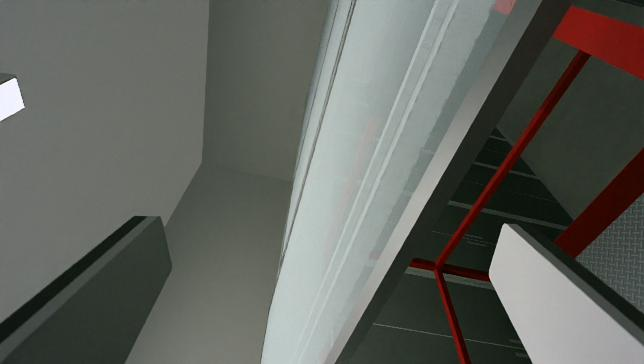

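Emit:
move --target '{"side": "left", "x": 0.09, "y": 0.38, "z": 1.28, "quat_wxyz": [0.6830, -0.1830, -0.6830, -0.1830]}' --cameras '[]'

Emit:
move --target '{"side": "right", "x": 0.09, "y": -0.32, "z": 1.28, "quat_wxyz": [0.6830, 0.1830, -0.6830, 0.1830]}'

Scene clock: 71.10 s.
Joint torques (N m): left_arm=[-0.72 7.04 8.32 -2.14 0.95 -0.76 -0.27] | right_arm=[4.2 -5.43 -13.17 -0.27 -1.12 -0.29 0.25]
External joint torques (N m): left_arm=[0.47 -1.46 -2.07 0.18 -0.13 0 -0.21] | right_arm=[0.8 -0.11 -3.21 -0.2 -0.19 -0.24 0.2]
Motor temperatures (°C): left_arm=[35 34 32 39 42 40 36] | right_arm=[32 39 35 39 37 35 36]
Wrist force (N): left_arm=[-7.7 -11.7 -2.5] | right_arm=[-1.2 3.1 7.0]
Wrist torque (N m): left_arm=[1.66 -0.27 0.23] | right_arm=[0.06 -0.06 0.05]
Wrist force, peak (N): left_arm=[-7.5 -13.2 -3.2] | right_arm=[-1.3 3.1 7.5]
move: done
base_odometry: x=-0.060 y=+0.000 heading=+0.001
lidar_m: 2.77 1.15 0.63 0.82 0.64 1.17 2.71 0.98 0.63 0.68 0.63 0.98
base_status: not commanded
joint_positions: torso_squat_rad=+0.000 torso_shift_rad=+0.000 torso_pitch_rad=+0.000 torso_yaw_rad=+0.000 left_shoulder_pitch_rad=+1.005 left_shoulder_roll_rad=+1.188 left_shoulder_yaw_rad=+0.627 left_elbow_rad=-2.128 left_forearm_roll_rad=+0.099 left_wrist_pitch_rad=-0.566 left_hand_roll_rad=+1.188 left_gripper_m=+0.100 right_shoulder_pitch_rad=+1.310 right_shoulder_roll_rad=-1.000 right_shoulder_yaw_rad=-1.100 right_elbow_rad=-2.100 right_forearm_roll_rad=+0.000 right_wrist_pitch_rad=-0.533 right_hand_roll_rad=-1.287 right_gripper_m=+0.099 head_pan_rad=+0.000 head_tilt_rad=+0.700
joint_status: all done
wheel_motors_off: 0
motor_effort: left_wheel=+16(17) right_wheel=-14(16)
chest: x=-0.2280 y=-0.0003 z=+1.2899 quat_wxyz=(+1.000, +0.000, +0.000, +0.000) (m; base frame)
left_hand: x=+0.0901 y=+0.3798 z=+1.2801 quat_wxyz=(+0.683, -0.183, -0.683, -0.183) (m; base frame)
left_hand_status: reached (checked arc, planned for 0.8 s): 0 mm and 0.1 deg off.
right_hand: x=+0.0361 y=-0.4945 z=+1.3545 quat_wxyz=(+0.701, -0.025, -0.696, +0.157) (m; base frame)
pictures: none
No camera images: "cameras" was empty.

Scene clock: 72.33 s.
Joint torques (N m): left_arm=[-0.71 7.1 8.07 -2.11 0.97 -0.78 -0.27] | right_arm=[-0.12 -8.16 -10.28 -2.78 -0.76 -0.87 0.11]
External joint torques (N m): left_arm=[0.48 -1.39 -2.32 0.21 -0.11 -0.02 -0.22] | right_arm=[0.51 -0.68 -1.83 0.18 -0.28 -0.09 0.06]
Motor temperatures (°C): left_arm=[35 34 32 39 42 40 36] | right_arm=[32 39 35 39 37 35 36]
Wrist force (N): left_arm=[-7.7 -11.7 -3.0] | right_arm=[-1.3 1.6 6.8]
Wrist torque (N m): left_arm=[1.64 -0.24 0.23] | right_arm=[0.15 -0.05 0.06]
Wrist force, peak (N): left_arm=[-7.7 -11.7 -3.3] | right_arm=[-1.2 2.3 8.2]
move: done
base_odometry: x=-0.060 y=+0.000 heading=+0.001
lidar_m: 2.78 1.14 0.62 0.82 0.64 1.16 2.70 0.98 0.63 0.68 0.62 0.99
base_status: not commanded
joint_positions: torso_squat_rad=+0.000 torso_shift_rad=+0.000 torso_pitch_rad=+0.000 torso_yaw_rad=+0.000 left_shoulder_pitch_rad=+1.005 left_shoulder_roll_rad=+1.188 left_shoulder_yaw_rad=+0.627 left_elbow_rad=-2.128 left_forearm_roll_rad=+0.099 left_wrist_pitch_rad=-0.566 left_hand_roll_rad=+1.188 left_gripper_m=+0.100 right_shoulder_pitch_rad=+0.976 right_shoulder_roll_rad=-1.152 right_shoulder_yaw_rad=-0.569 right_elbow_rad=-2.358 right_forearm_roll_rad=-0.093 right_wrist_pitch_rad=-0.342 right_hand_roll_rad=-1.133 right_gripper_m=+0.099 head_pan_rad=+0.000 head_tilt_rad=+0.700
joint_status: all done
wheel_motors_off: 0
motor_effort: left_wheel=+16(17) right_wheel=-13(14)
chest: x=-0.2280 y=-0.0003 z=+1.2899 quat_wxyz=(+1.000, +0.000, +0.000, +0.000) (m; base frame)
left_hand: x=+0.0900 y=+0.3798 z=+1.2801 quat_wxyz=(+0.683, -0.183, -0.683, -0.183) (m; base frame)
right_hand: x=+0.0900 y=-0.3199 z=+1.2799 quat_wxyz=(+0.683, +0.183, -0.683, +0.183) (m; base frame)
right_hand_status: reached (checked arc, planned for 0.9 s): 0 mm and 0.1 deg off.
pictures: head_camera, left_wrist_camera, right_wrist_camera
camera_calibration:
head_camera: T_world_to_cam=[[-0.0392325, -0.998968, 0.0229063, -0.0464845], [-0.609859, 0.0057793, -0.792489, 1.11232], [0.791538, -0.0450609, -0.609456, 1.00926], [0, 0, 0, 1]] pos_world=[-0.122335, -0.00738664, 1.49766]
left_wrist_camera: T_world_to_cam=[[-0.0211178, 0.0119122, 0.999706, -1.28438], [-0.853345, -0.521213, -0.0118154, 0.317489], [0.520919, -0.853344, 0.0211721, 0.325548], [0, 0, 0, 1]] pos_world=[0.0742207, 0.458583, 1.28086]
right_wrist_camera: T_world_to_cam=[[0.0208603, 0.00572646, -0.999766, 1.28247], [-0.832938, 0.553183, -0.0142109, 0.30302], [0.552973, 0.83304, 0.0163094, 0.271344], [0, 0, 0, 1]] pos_world=[0.0755984, -0.40101, 1.28206]

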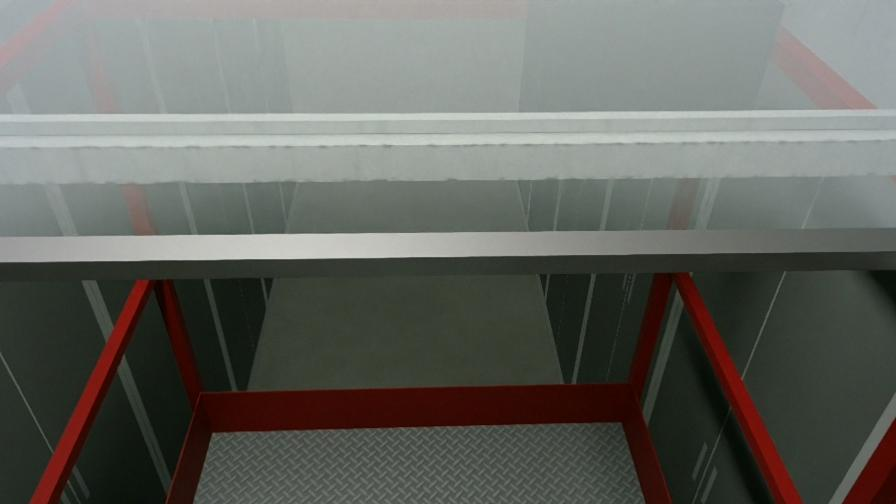

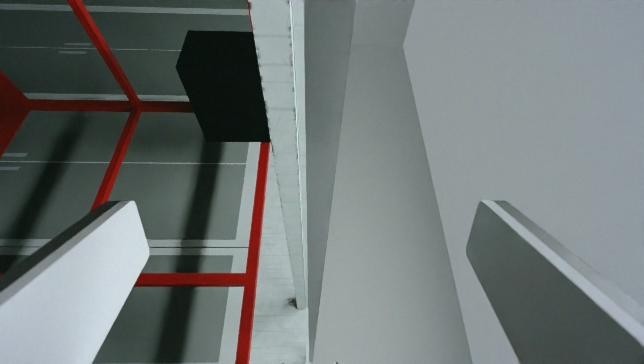

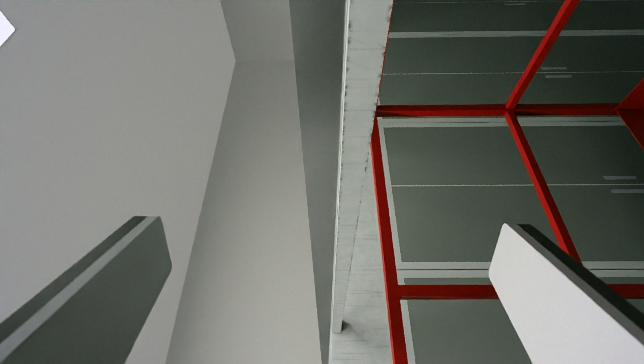

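Emit:
zoom_image --camera "left_wrist_camera" --region '[240, 0, 420, 180]'

Emit:
zoom_image --camera "right_wrist_camera" --region '[230, 0, 410, 180]'

Scaled by 2.800 from the camera's 644x364 image, which has a finer 1265x715 frame.

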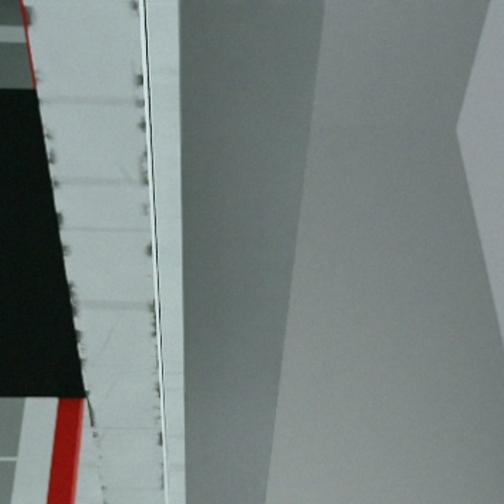

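Scaled by 2.800 from the camera's 644x364 image, which has a finer 1265x715 frame.

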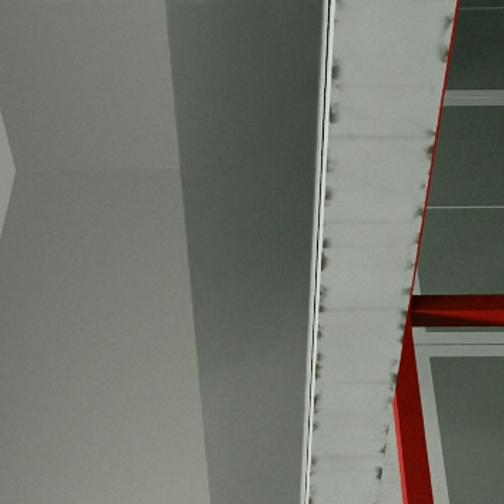

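Emit:
move --target '{"side": "left", "x": 0.12, "y": 0.38, "z": 1.285, "quat_wxyz": [0.6830, -0.1830, -0.6830, -0.1830]}' --cameras '[]'

Emit:
move --target '{"side": "right", "x": 0.12, "y": -0.32, "z": 1.285, "quat_wxyz": [0.6830, 0.1830, -0.6830, 0.1830]}' --cameras '[]'

Emit:
move --target '{"side": "left", "x": 0.166, "y": 0.38, "z": 1.285, "quat_wxyz": [0.6830, -0.1830, -0.6830, -0.1830]}' --cameras '["left_wrist_camera"]'

Emit:
move --target '{"side": "right", "x": 0.166, "y": -0.32, "z": 1.285, "quat_wxyz": [0.6830, 0.1830, -0.6830, 0.1830]}'

Scene clock: 74.33 s.
Joint torques (N m): left_arm=[-2.72 8.18 8.44 -1.4 0.87 -0.96 -0.08] | right_arm=[-0.17 -7.66 -10.58 -3.18 -0.8 -0.91 0.02]
External joint torques (N m): left_arm=[0.26 -1.68 -2.4 0.7 -0.12 -0.21 -0.03] | right_arm=[0.46 -0.18 -2.13 -0.21 -0.32 -0.12 -0.03]
Motor temperatures (°C): left_arm=[35 34 32 39 42 40 36] | right_arm=[32 39 35 39 37 35 36]
Wrist force (N): left_arm=[-7.9 -11.1 -3.4] | right_arm=[-1.4 1.7 7.2]
Wrist torque (N m): left_arm=[1.58 -0.27 0.21] | right_arm=[0.13 -0.07 0.04]
Wrist force, peak (N): left_arm=[-8.7 -11.5 -2.7] | right_arm=[-1.5 1.6 7.4]
move: done
base_odometry: x=-0.060 y=+0.000 heading=+0.001
lidar_m: 2.77 1.16 0.62 0.82 0.63 1.17 2.71 0.99 0.63 0.68 0.63 0.99
base_status: not commanded
joint_positions: torso_squat_rad=+0.000 torso_shift_rad=+0.000 torso_pitch_rad=+0.000 torso_yaw_rad=+0.000 left_shoulder_pitch_rad=+0.889 left_shoulder_roll_rad=+1.267 left_shoulder_yaw_rad=+0.562 left_elbow_rad=-2.076 left_forearm_roll_rad=+0.127 left_wrist_pitch_rad=-0.512 left_hand_roll_rad=+1.193 left_gripper_m=+0.100 right_shoulder_pitch_rad=+0.976 right_shoulder_roll_rad=-1.152 right_shoulder_yaw_rad=-0.569 right_elbow_rad=-2.358 right_forearm_roll_rad=-0.093 right_wrist_pitch_rad=-0.342 right_hand_roll_rad=-1.133 right_gripper_m=+0.099 head_pan_rad=+0.000 head_tilt_rad=+0.700
joint_status: all done
wheel_motors_off: 0
motor_effort: left_wheel=+15(16) right_wheel=-10(16)
chest: x=-0.2280 y=-0.0003 z=+1.2899 quat_wxyz=(+1.000, +0.000, +0.000, +0.000) (m; base frame)
left_hand: x=+0.1199 y=+0.3799 z=+1.2852 quat_wxyz=(+0.683, -0.183, -0.683, -0.183) (m; base frame)
left_hand_status: reached (checked arc, planned for 0.4 s): 0 mm and 0.1 deg off.
right_hand: x=+0.0900 y=-0.3199 z=+1.2799 quat_wxyz=(+0.683, +0.183, -0.683, +0.183) (m; base frame)
pictures: none
No camera images: "cameras" was empty.

Scene clock: 75.13 s.
Joint torques (N m): left_arm=[-2.71 8.29 8.37 -1.84 0.79 -0.89 -0.12] | right_arm=[-1.87 -9.78 -9.96 -2.74 -0.64 -0.87 -0.08]
External joint torques (N m): left_arm=[0.28 -1.56 -2.47 0.25 -0.2 -0.14 -0.06] | right_arm=[0.53 -0.96 -0.99 -0.04 -0.26 -0.1 -0.13]
Motor temperatures (°C): left_arm=[35 34 32 39 42 40 36] | right_arm=[32 39 35 39 37 35 36]
Wrist force (N): left_arm=[-7.7 -11.1 -3.2] | right_arm=[-1.4 1.4 7.0]
Wrist torque (N m): left_arm=[1.59 -0.26 0.21] | right_arm=[0.15 -0.06 0.05]
Wrist force, peak (N): left_arm=[-7.9 -11.6 -3.2] | right_arm=[-0.6 2.9 7.6]
move: done
base_odometry: x=-0.060 y=+0.000 heading=+0.001
lidar_m: 2.77 1.15 0.62 0.81 0.64 1.17 2.70 0.99 0.62 0.68 0.63 0.99
base_status: not commanded
joint_positions: torso_squat_rad=+0.000 torso_shift_rad=+0.000 torso_pitch_rad=+0.000 torso_yaw_rad=+0.000 left_shoulder_pitch_rad=+0.889 left_shoulder_roll_rad=+1.267 left_shoulder_yaw_rad=+0.562 left_elbow_rad=-2.076 left_forearm_roll_rad=+0.127 left_wrist_pitch_rad=-0.512 left_hand_roll_rad=+1.193 left_gripper_m=+0.100 right_shoulder_pitch_rad=+0.840 right_shoulder_roll_rad=-1.230 right_shoulder_yaw_rad=-0.501 right_elbow_rad=-2.301 right_forearm_roll_rad=-0.120 right_wrist_pitch_rad=-0.279 right_hand_roll_rad=-1.144 right_gripper_m=+0.099 head_pan_rad=+0.000 head_tilt_rad=+0.700
joint_status: all done
wheel_motors_off: 0
motor_effort: left_wheel=+16(16) right_wheel=-13(15)
chest: x=-0.2280 y=-0.0003 z=+1.2899 quat_wxyz=(+1.000, +0.000, +0.000, +0.000) (m; base frame)
left_hand: x=+0.1199 y=+0.3799 z=+1.2852 quat_wxyz=(+0.683, -0.183, -0.683, -0.183) (m; base frame)
right_hand: x=+0.1198 y=-0.3200 z=+1.2851 quat_wxyz=(+0.683, +0.183, -0.683, +0.183) (m; base frame)
right_hand_status: reached (checked arc, planned for 0.4 s): 0 mm and 0.1 deg off.
pictures: none
No camera images: "cameras" was empty.

Scene clock: 76.07 s.
Joint torques (N m): left_arm=[-6.04 11.44 9.26 -1.27 0.82 -0.74 -0.17] | right_arm=[-2.15 -9.81 -10.07 -2.72 -0.58 -0.86 0.22]
External joint torques (N m): left_arm=[-0.25 -1 -2.18 0.53 -0.06 0.05 -0.11] | right_arm=[0.25 -1 -1.09 -0.01 -0.2 -0.1 0.17]
Motor temperatures (°C): left_arm=[35 34 32 39 42 40 36] | right_arm=[32 39 35 39 37 35 36]
Wrist force (N): left_arm=[-7.4 -12.2 -1.6] | right_arm=[-1.3 1.7 7.2]
Wrist torque (N m): left_arm=[1.72 -0.23 0.20] | right_arm=[0.11 -0.06 0.05]
Wrist force, peak (N): left_arm=[-8.1 -15.8 10.3] | right_arm=[-0.8 2.3 7.6]
move: done
base_odometry: x=-0.060 y=+0.000 heading=+0.001
lidar_m: 2.77 1.15 0.63 0.83 0.65 1.18 2.70 0.97 0.61 0.68 0.63 1.00
base_status: not commanded
joint_positions: torso_squat_rad=+0.000 torso_shift_rad=+0.000 torso_pitch_rad=+0.000 torso_yaw_rad=+0.000 left_shoulder_pitch_rad=+0.665 left_shoulder_roll_rad=+1.373 left_shoulder_yaw_rad=+0.388 left_elbow_rad=-1.972 left_forearm_roll_rad=+0.179 left_wrist_pitch_rad=-0.451 left_hand_roll_rad=+1.174 left_gripper_m=+0.100 right_shoulder_pitch_rad=+0.840 right_shoulder_roll_rad=-1.230 right_shoulder_yaw_rad=-0.501 right_elbow_rad=-2.301 right_forearm_roll_rad=-0.120 right_wrist_pitch_rad=-0.279 right_hand_roll_rad=-1.144 right_gripper_m=+0.099 head_pan_rad=+0.000 head_tilt_rad=+0.700
joint_status: all done
wheel_motors_off: 0
motor_effort: left_wheel=+19(20) right_wheel=-12(16)
chest: x=-0.2281 y=-0.0003 z=+1.2899 quat_wxyz=(+1.000, +0.000, +0.000, +0.000) (m; base frame)
left_hand: x=+0.1652 y=+0.3798 z=+1.2855 quat_wxyz=(+0.686, -0.181, -0.681, -0.183) (m; base frame)
left_hand_status: reached (checked arc, planned for 0.5 s): 1 mm and 0.5 deg off.
right_hand: x=+0.1197 y=-0.3200 z=+1.2850 quat_wxyz=(+0.683, +0.183, -0.683, +0.183) (m; base frame)
pictures: left_wrist_camera
camera_calibration:
left_wrist_camera: T_world_to_cam=[[-0.0154948, 0.00747283, 0.999852, -1.28769], [-0.851582, -0.52414, -0.00927961, 0.379178], [0.523993, -0.851599, 0.0144851, 0.293589], [0, 0, 0, 1]] pos_world=[0.14911, 0.458385, 1.28677]

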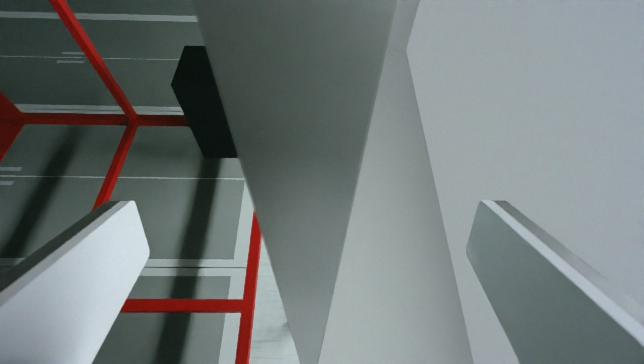

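Scene clock: 77.00 s.
Joint torques (N m): left_arm=[-5.66 11.58 9.34 -1.67 0.93 -0.83 -0.27] | right_arm=[-5.02 -12.95 -10.84 -2.17 -0.48 -0.67 0.27]
External joint torques (N m): left_arm=[0.12 -0.85 -2.11 0.13 0.05 -0.05 -0.22] | right_arm=[0.15 -1.67 -1.08 0.36 -0.2 0.11 0.22]
Motor temperatures (°C): left_arm=[35 34 32 39 42 40 36] | right_arm=[32 39 35 39 37 35 36]
Wrist force (N): left_arm=[-7.6 -11.4 -3.2] | right_arm=[-0.5 3.0 9.0]
Wrist torque (N m): left_arm=[1.62 -0.25 0.23] | right_arm=[-0.10 -0.02 0.10]
Wrist force, peak (N): left_arm=[-7.4 -12.8 -0.9] | right_arm=[-3.2 4.1 18.4]
move: done
base_odometry: x=-0.060 y=+0.000 heading=+0.001
lidar_m: 2.77 1.16 0.61 0.82 0.65 1.16 2.70 0.99 0.62 0.68 0.62 0.99
base_status: not commanded
joint_positions: torso_squat_rad=+0.000 torso_shift_rad=+0.000 torso_pitch_rad=+0.000 torso_yaw_rad=+0.000 left_shoulder_pitch_rad=+0.665 left_shoulder_roll_rad=+1.373 left_shoulder_yaw_rad=+0.388 left_elbow_rad=-1.971 left_forearm_roll_rad=+0.179 left_wrist_pitch_rad=-0.451 left_hand_roll_rad=+1.174 left_gripper_m=+0.100 right_shoulder_pitch_rad=+0.577 right_shoulder_roll_rad=-1.317 right_shoulder_yaw_rad=-0.312 right_elbow_rad=-2.179 right_forearm_roll_rad=-0.156 right_wrist_pitch_rad=-0.222 right_hand_roll_rad=-1.135 right_gripper_m=+0.099 head_pan_rad=+0.000 head_tilt_rad=+0.700
joint_status: all done
wheel_motors_off: 0
motor_effort: left_wheel=+17(19) right_wheel=-13(16)
chest: x=-0.2281 y=-0.0003 z=+1.2899 quat_wxyz=(+1.000, +0.000, +0.000, +0.000) (m; base frame)
left_hand: x=+0.1652 y=+0.3798 z=+1.2855 quat_wxyz=(+0.686, -0.181, -0.681, -0.183) (m; base frame)
right_hand: x=+0.1659 y=-0.3200 z=+1.2850 quat_wxyz=(+0.683, +0.183, -0.683, +0.183) (m; base frame)
right_hand_status: reached (checked arc, planned for 0.6 s): 0 mm and 0.0 deg off.
pictures: head_camera, left_wrist_camera, right_wrist_camera
camera_calibration:
head_camera: T_world_to_cam=[[-0.0392332, -0.998968, 0.0228993, -0.0464779], [-0.60981, 0.0057825, -0.792526, 1.11232], [0.791576, -0.0450575, -0.609408, 1.00927], [0, 0, 0, 1]] pos_world=[-0.122434, -0.00738664, 1.49766]
left_wrist_camera: T_world_to_cam=[[-0.0153578, 0.00744117, 0.999854, -1.2876], [-0.851556, -0.524184, -0.00917883, 0.379116], [0.524039, -0.851573, 0.0143869, 0.293783], [0, 0, 0, 1]] pos_world=[0.14911, 0.458485, 1.28667]
right_wrist_camera: T_world_to_cam=[[0.0214749, 0.00590675, -0.999752, 1.28585], [-0.832576, 0.553718, -0.0146125, 0.367044], [0.553495, 0.832683, 0.0168089, 0.22851], [0, 0, 0, 1]] pos_world=[0.151499, -0.40111, 1.28706]

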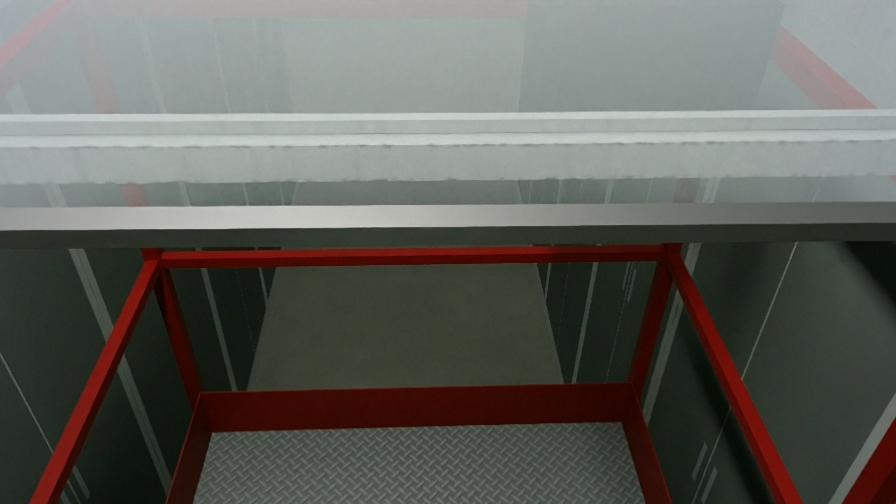

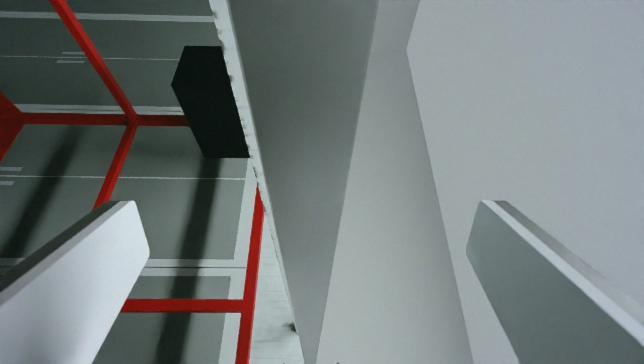

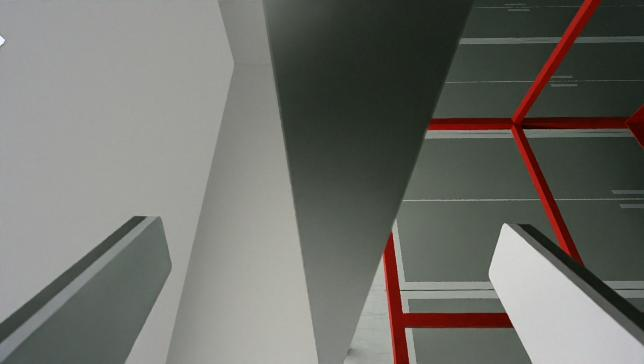

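Emit:
move --cameras '["all"]'

Scene clock: 78.73 s.
Joint torques (N m): left_arm=[-5.94 11.37 9.37 -1.66 0.94 -0.89 -0.23] | right_arm=[-5.38 -12.47 -11.2 -2.34 -0.55 -0.71 0.2]
External joint torques (N m): left_arm=[-0.16 -1.06 -2.08 0.15 0.06 -0.1 -0.18] | right_arm=[-0.2 -1.2 -1.44 0.19 -0.26 0.07 0.15]
Motor temperatures (°C): left_arm=[35 34 32 39 42 40 36] | right_arm=[32 39 35 39 37 35 36]
Wrist force (N): left_arm=[-7.5 -11.2 -3.1] | right_arm=[-1.1 1.8 7.6]
Wrist torque (N m): left_arm=[1.59 -0.24 0.22] | right_arm=[0.09 -0.04 0.06]
Wrist force, peak (N): left_arm=[-7.8 -11.6 -3.2] | right_arm=[-0.8 2.5 8.9]
base_odometry: x=-0.060 y=+0.000 heading=+0.001
lidar_m: 2.78 1.16 0.62 0.82 0.65 1.17 2.71 0.99 0.64 0.68 0.63 0.99
base_status: not commanded
joint_positions: torso_squat_rad=+0.000 torso_shift_rad=+0.000 torso_pitch_rad=+0.000 torso_yaw_rad=+0.000 left_shoulder_pitch_rad=+0.665 left_shoulder_roll_rad=+1.373 left_shoulder_yaw_rad=+0.388 left_elbow_rad=-1.971 left_forearm_roll_rad=+0.179 left_wrist_pitch_rad=-0.451 left_hand_roll_rad=+1.174 left_gripper_m=+0.100 right_shoulder_pitch_rad=+0.577 right_shoulder_roll_rad=-1.317 right_shoulder_yaw_rad=-0.312 right_elbow_rad=-2.179 right_forearm_roll_rad=-0.156 right_wrist_pitch_rad=-0.222 right_hand_roll_rad=-1.135 right_gripper_m=+0.099 head_pan_rad=+0.000 head_tilt_rad=+0.700
joint_status: all done
wheel_motors_off: 0
motor_effort: left_wheel=+17(19) right_wheel=-13(16)
chest: x=-0.2281 y=-0.0003 z=+1.2899 quat_wxyz=(+1.000, +0.000, +0.000, +0.000) (m; base frame)
left_hand: x=+0.1652 y=+0.3798 z=+1.2855 quat_wxyz=(+0.686, -0.181, -0.681, -0.183) (m; base frame)
right_hand: x=+0.1659 y=-0.3200 z=+1.2850 quat_wxyz=(+0.683, +0.183, -0.683, +0.183) (m; base frame)
right_hand_status: reached (checked arc, planned for 0.6 s): 0 mm and 0.0 deg off.
pictures: head_camera, left_wrist_camera, right_wrist_camera
camera_calibration:
head_camera: T_world_to_cam=[[-0.0392332, -0.998968, 0.0228993, -0.0464779], [-0.60981, 0.0057825, -0.792526, 1.11232], [0.791576, -0.0450575, -0.609408, 1.00927], [0, 0, 0, 1]] pos_world=[-0.122434, -0.00738664, 1.49766]
left_wrist_camera: T_world_to_cam=[[-0.0153578, 0.00744117, 0.999854, -1.2876], [-0.851556, -0.524184, -0.00917883, 0.379116], [0.524039, -0.851573, 0.0143869, 0.293783], [0, 0, 0, 1]] pos_world=[0.14911, 0.458485, 1.28667]
right_wrist_camera: T_world_to_cam=[[0.0214749, 0.00590675, -0.999752, 1.28585], [-0.832576, 0.553718, -0.0146125, 0.367044], [0.553495, 0.832683, 0.0168089, 0.22851], [0, 0, 0, 1]] pos_world=[0.151499, -0.40111, 1.28706]

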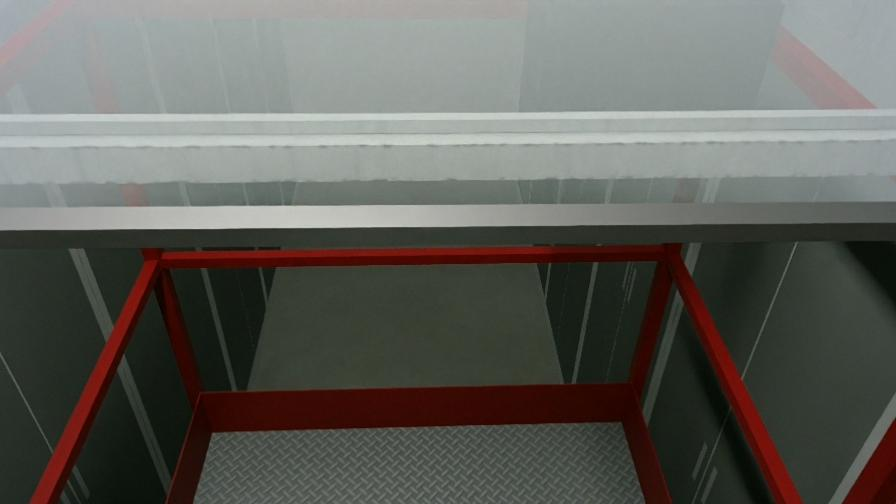

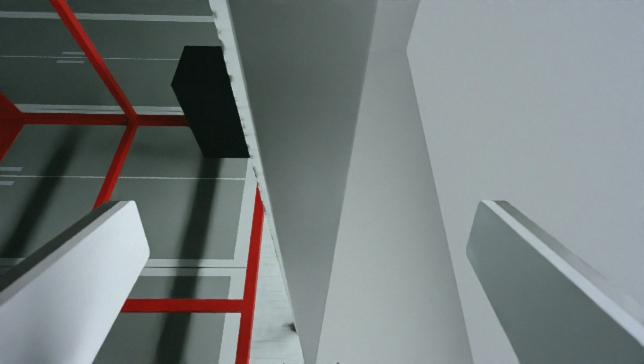

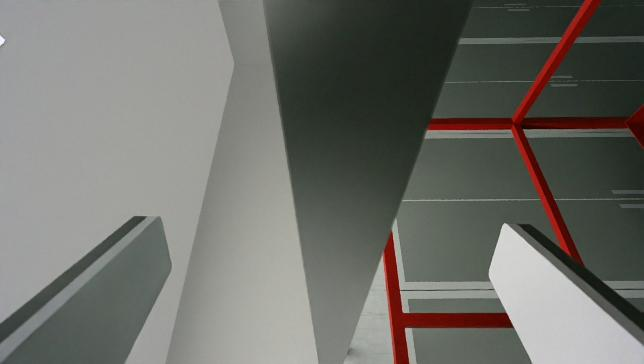

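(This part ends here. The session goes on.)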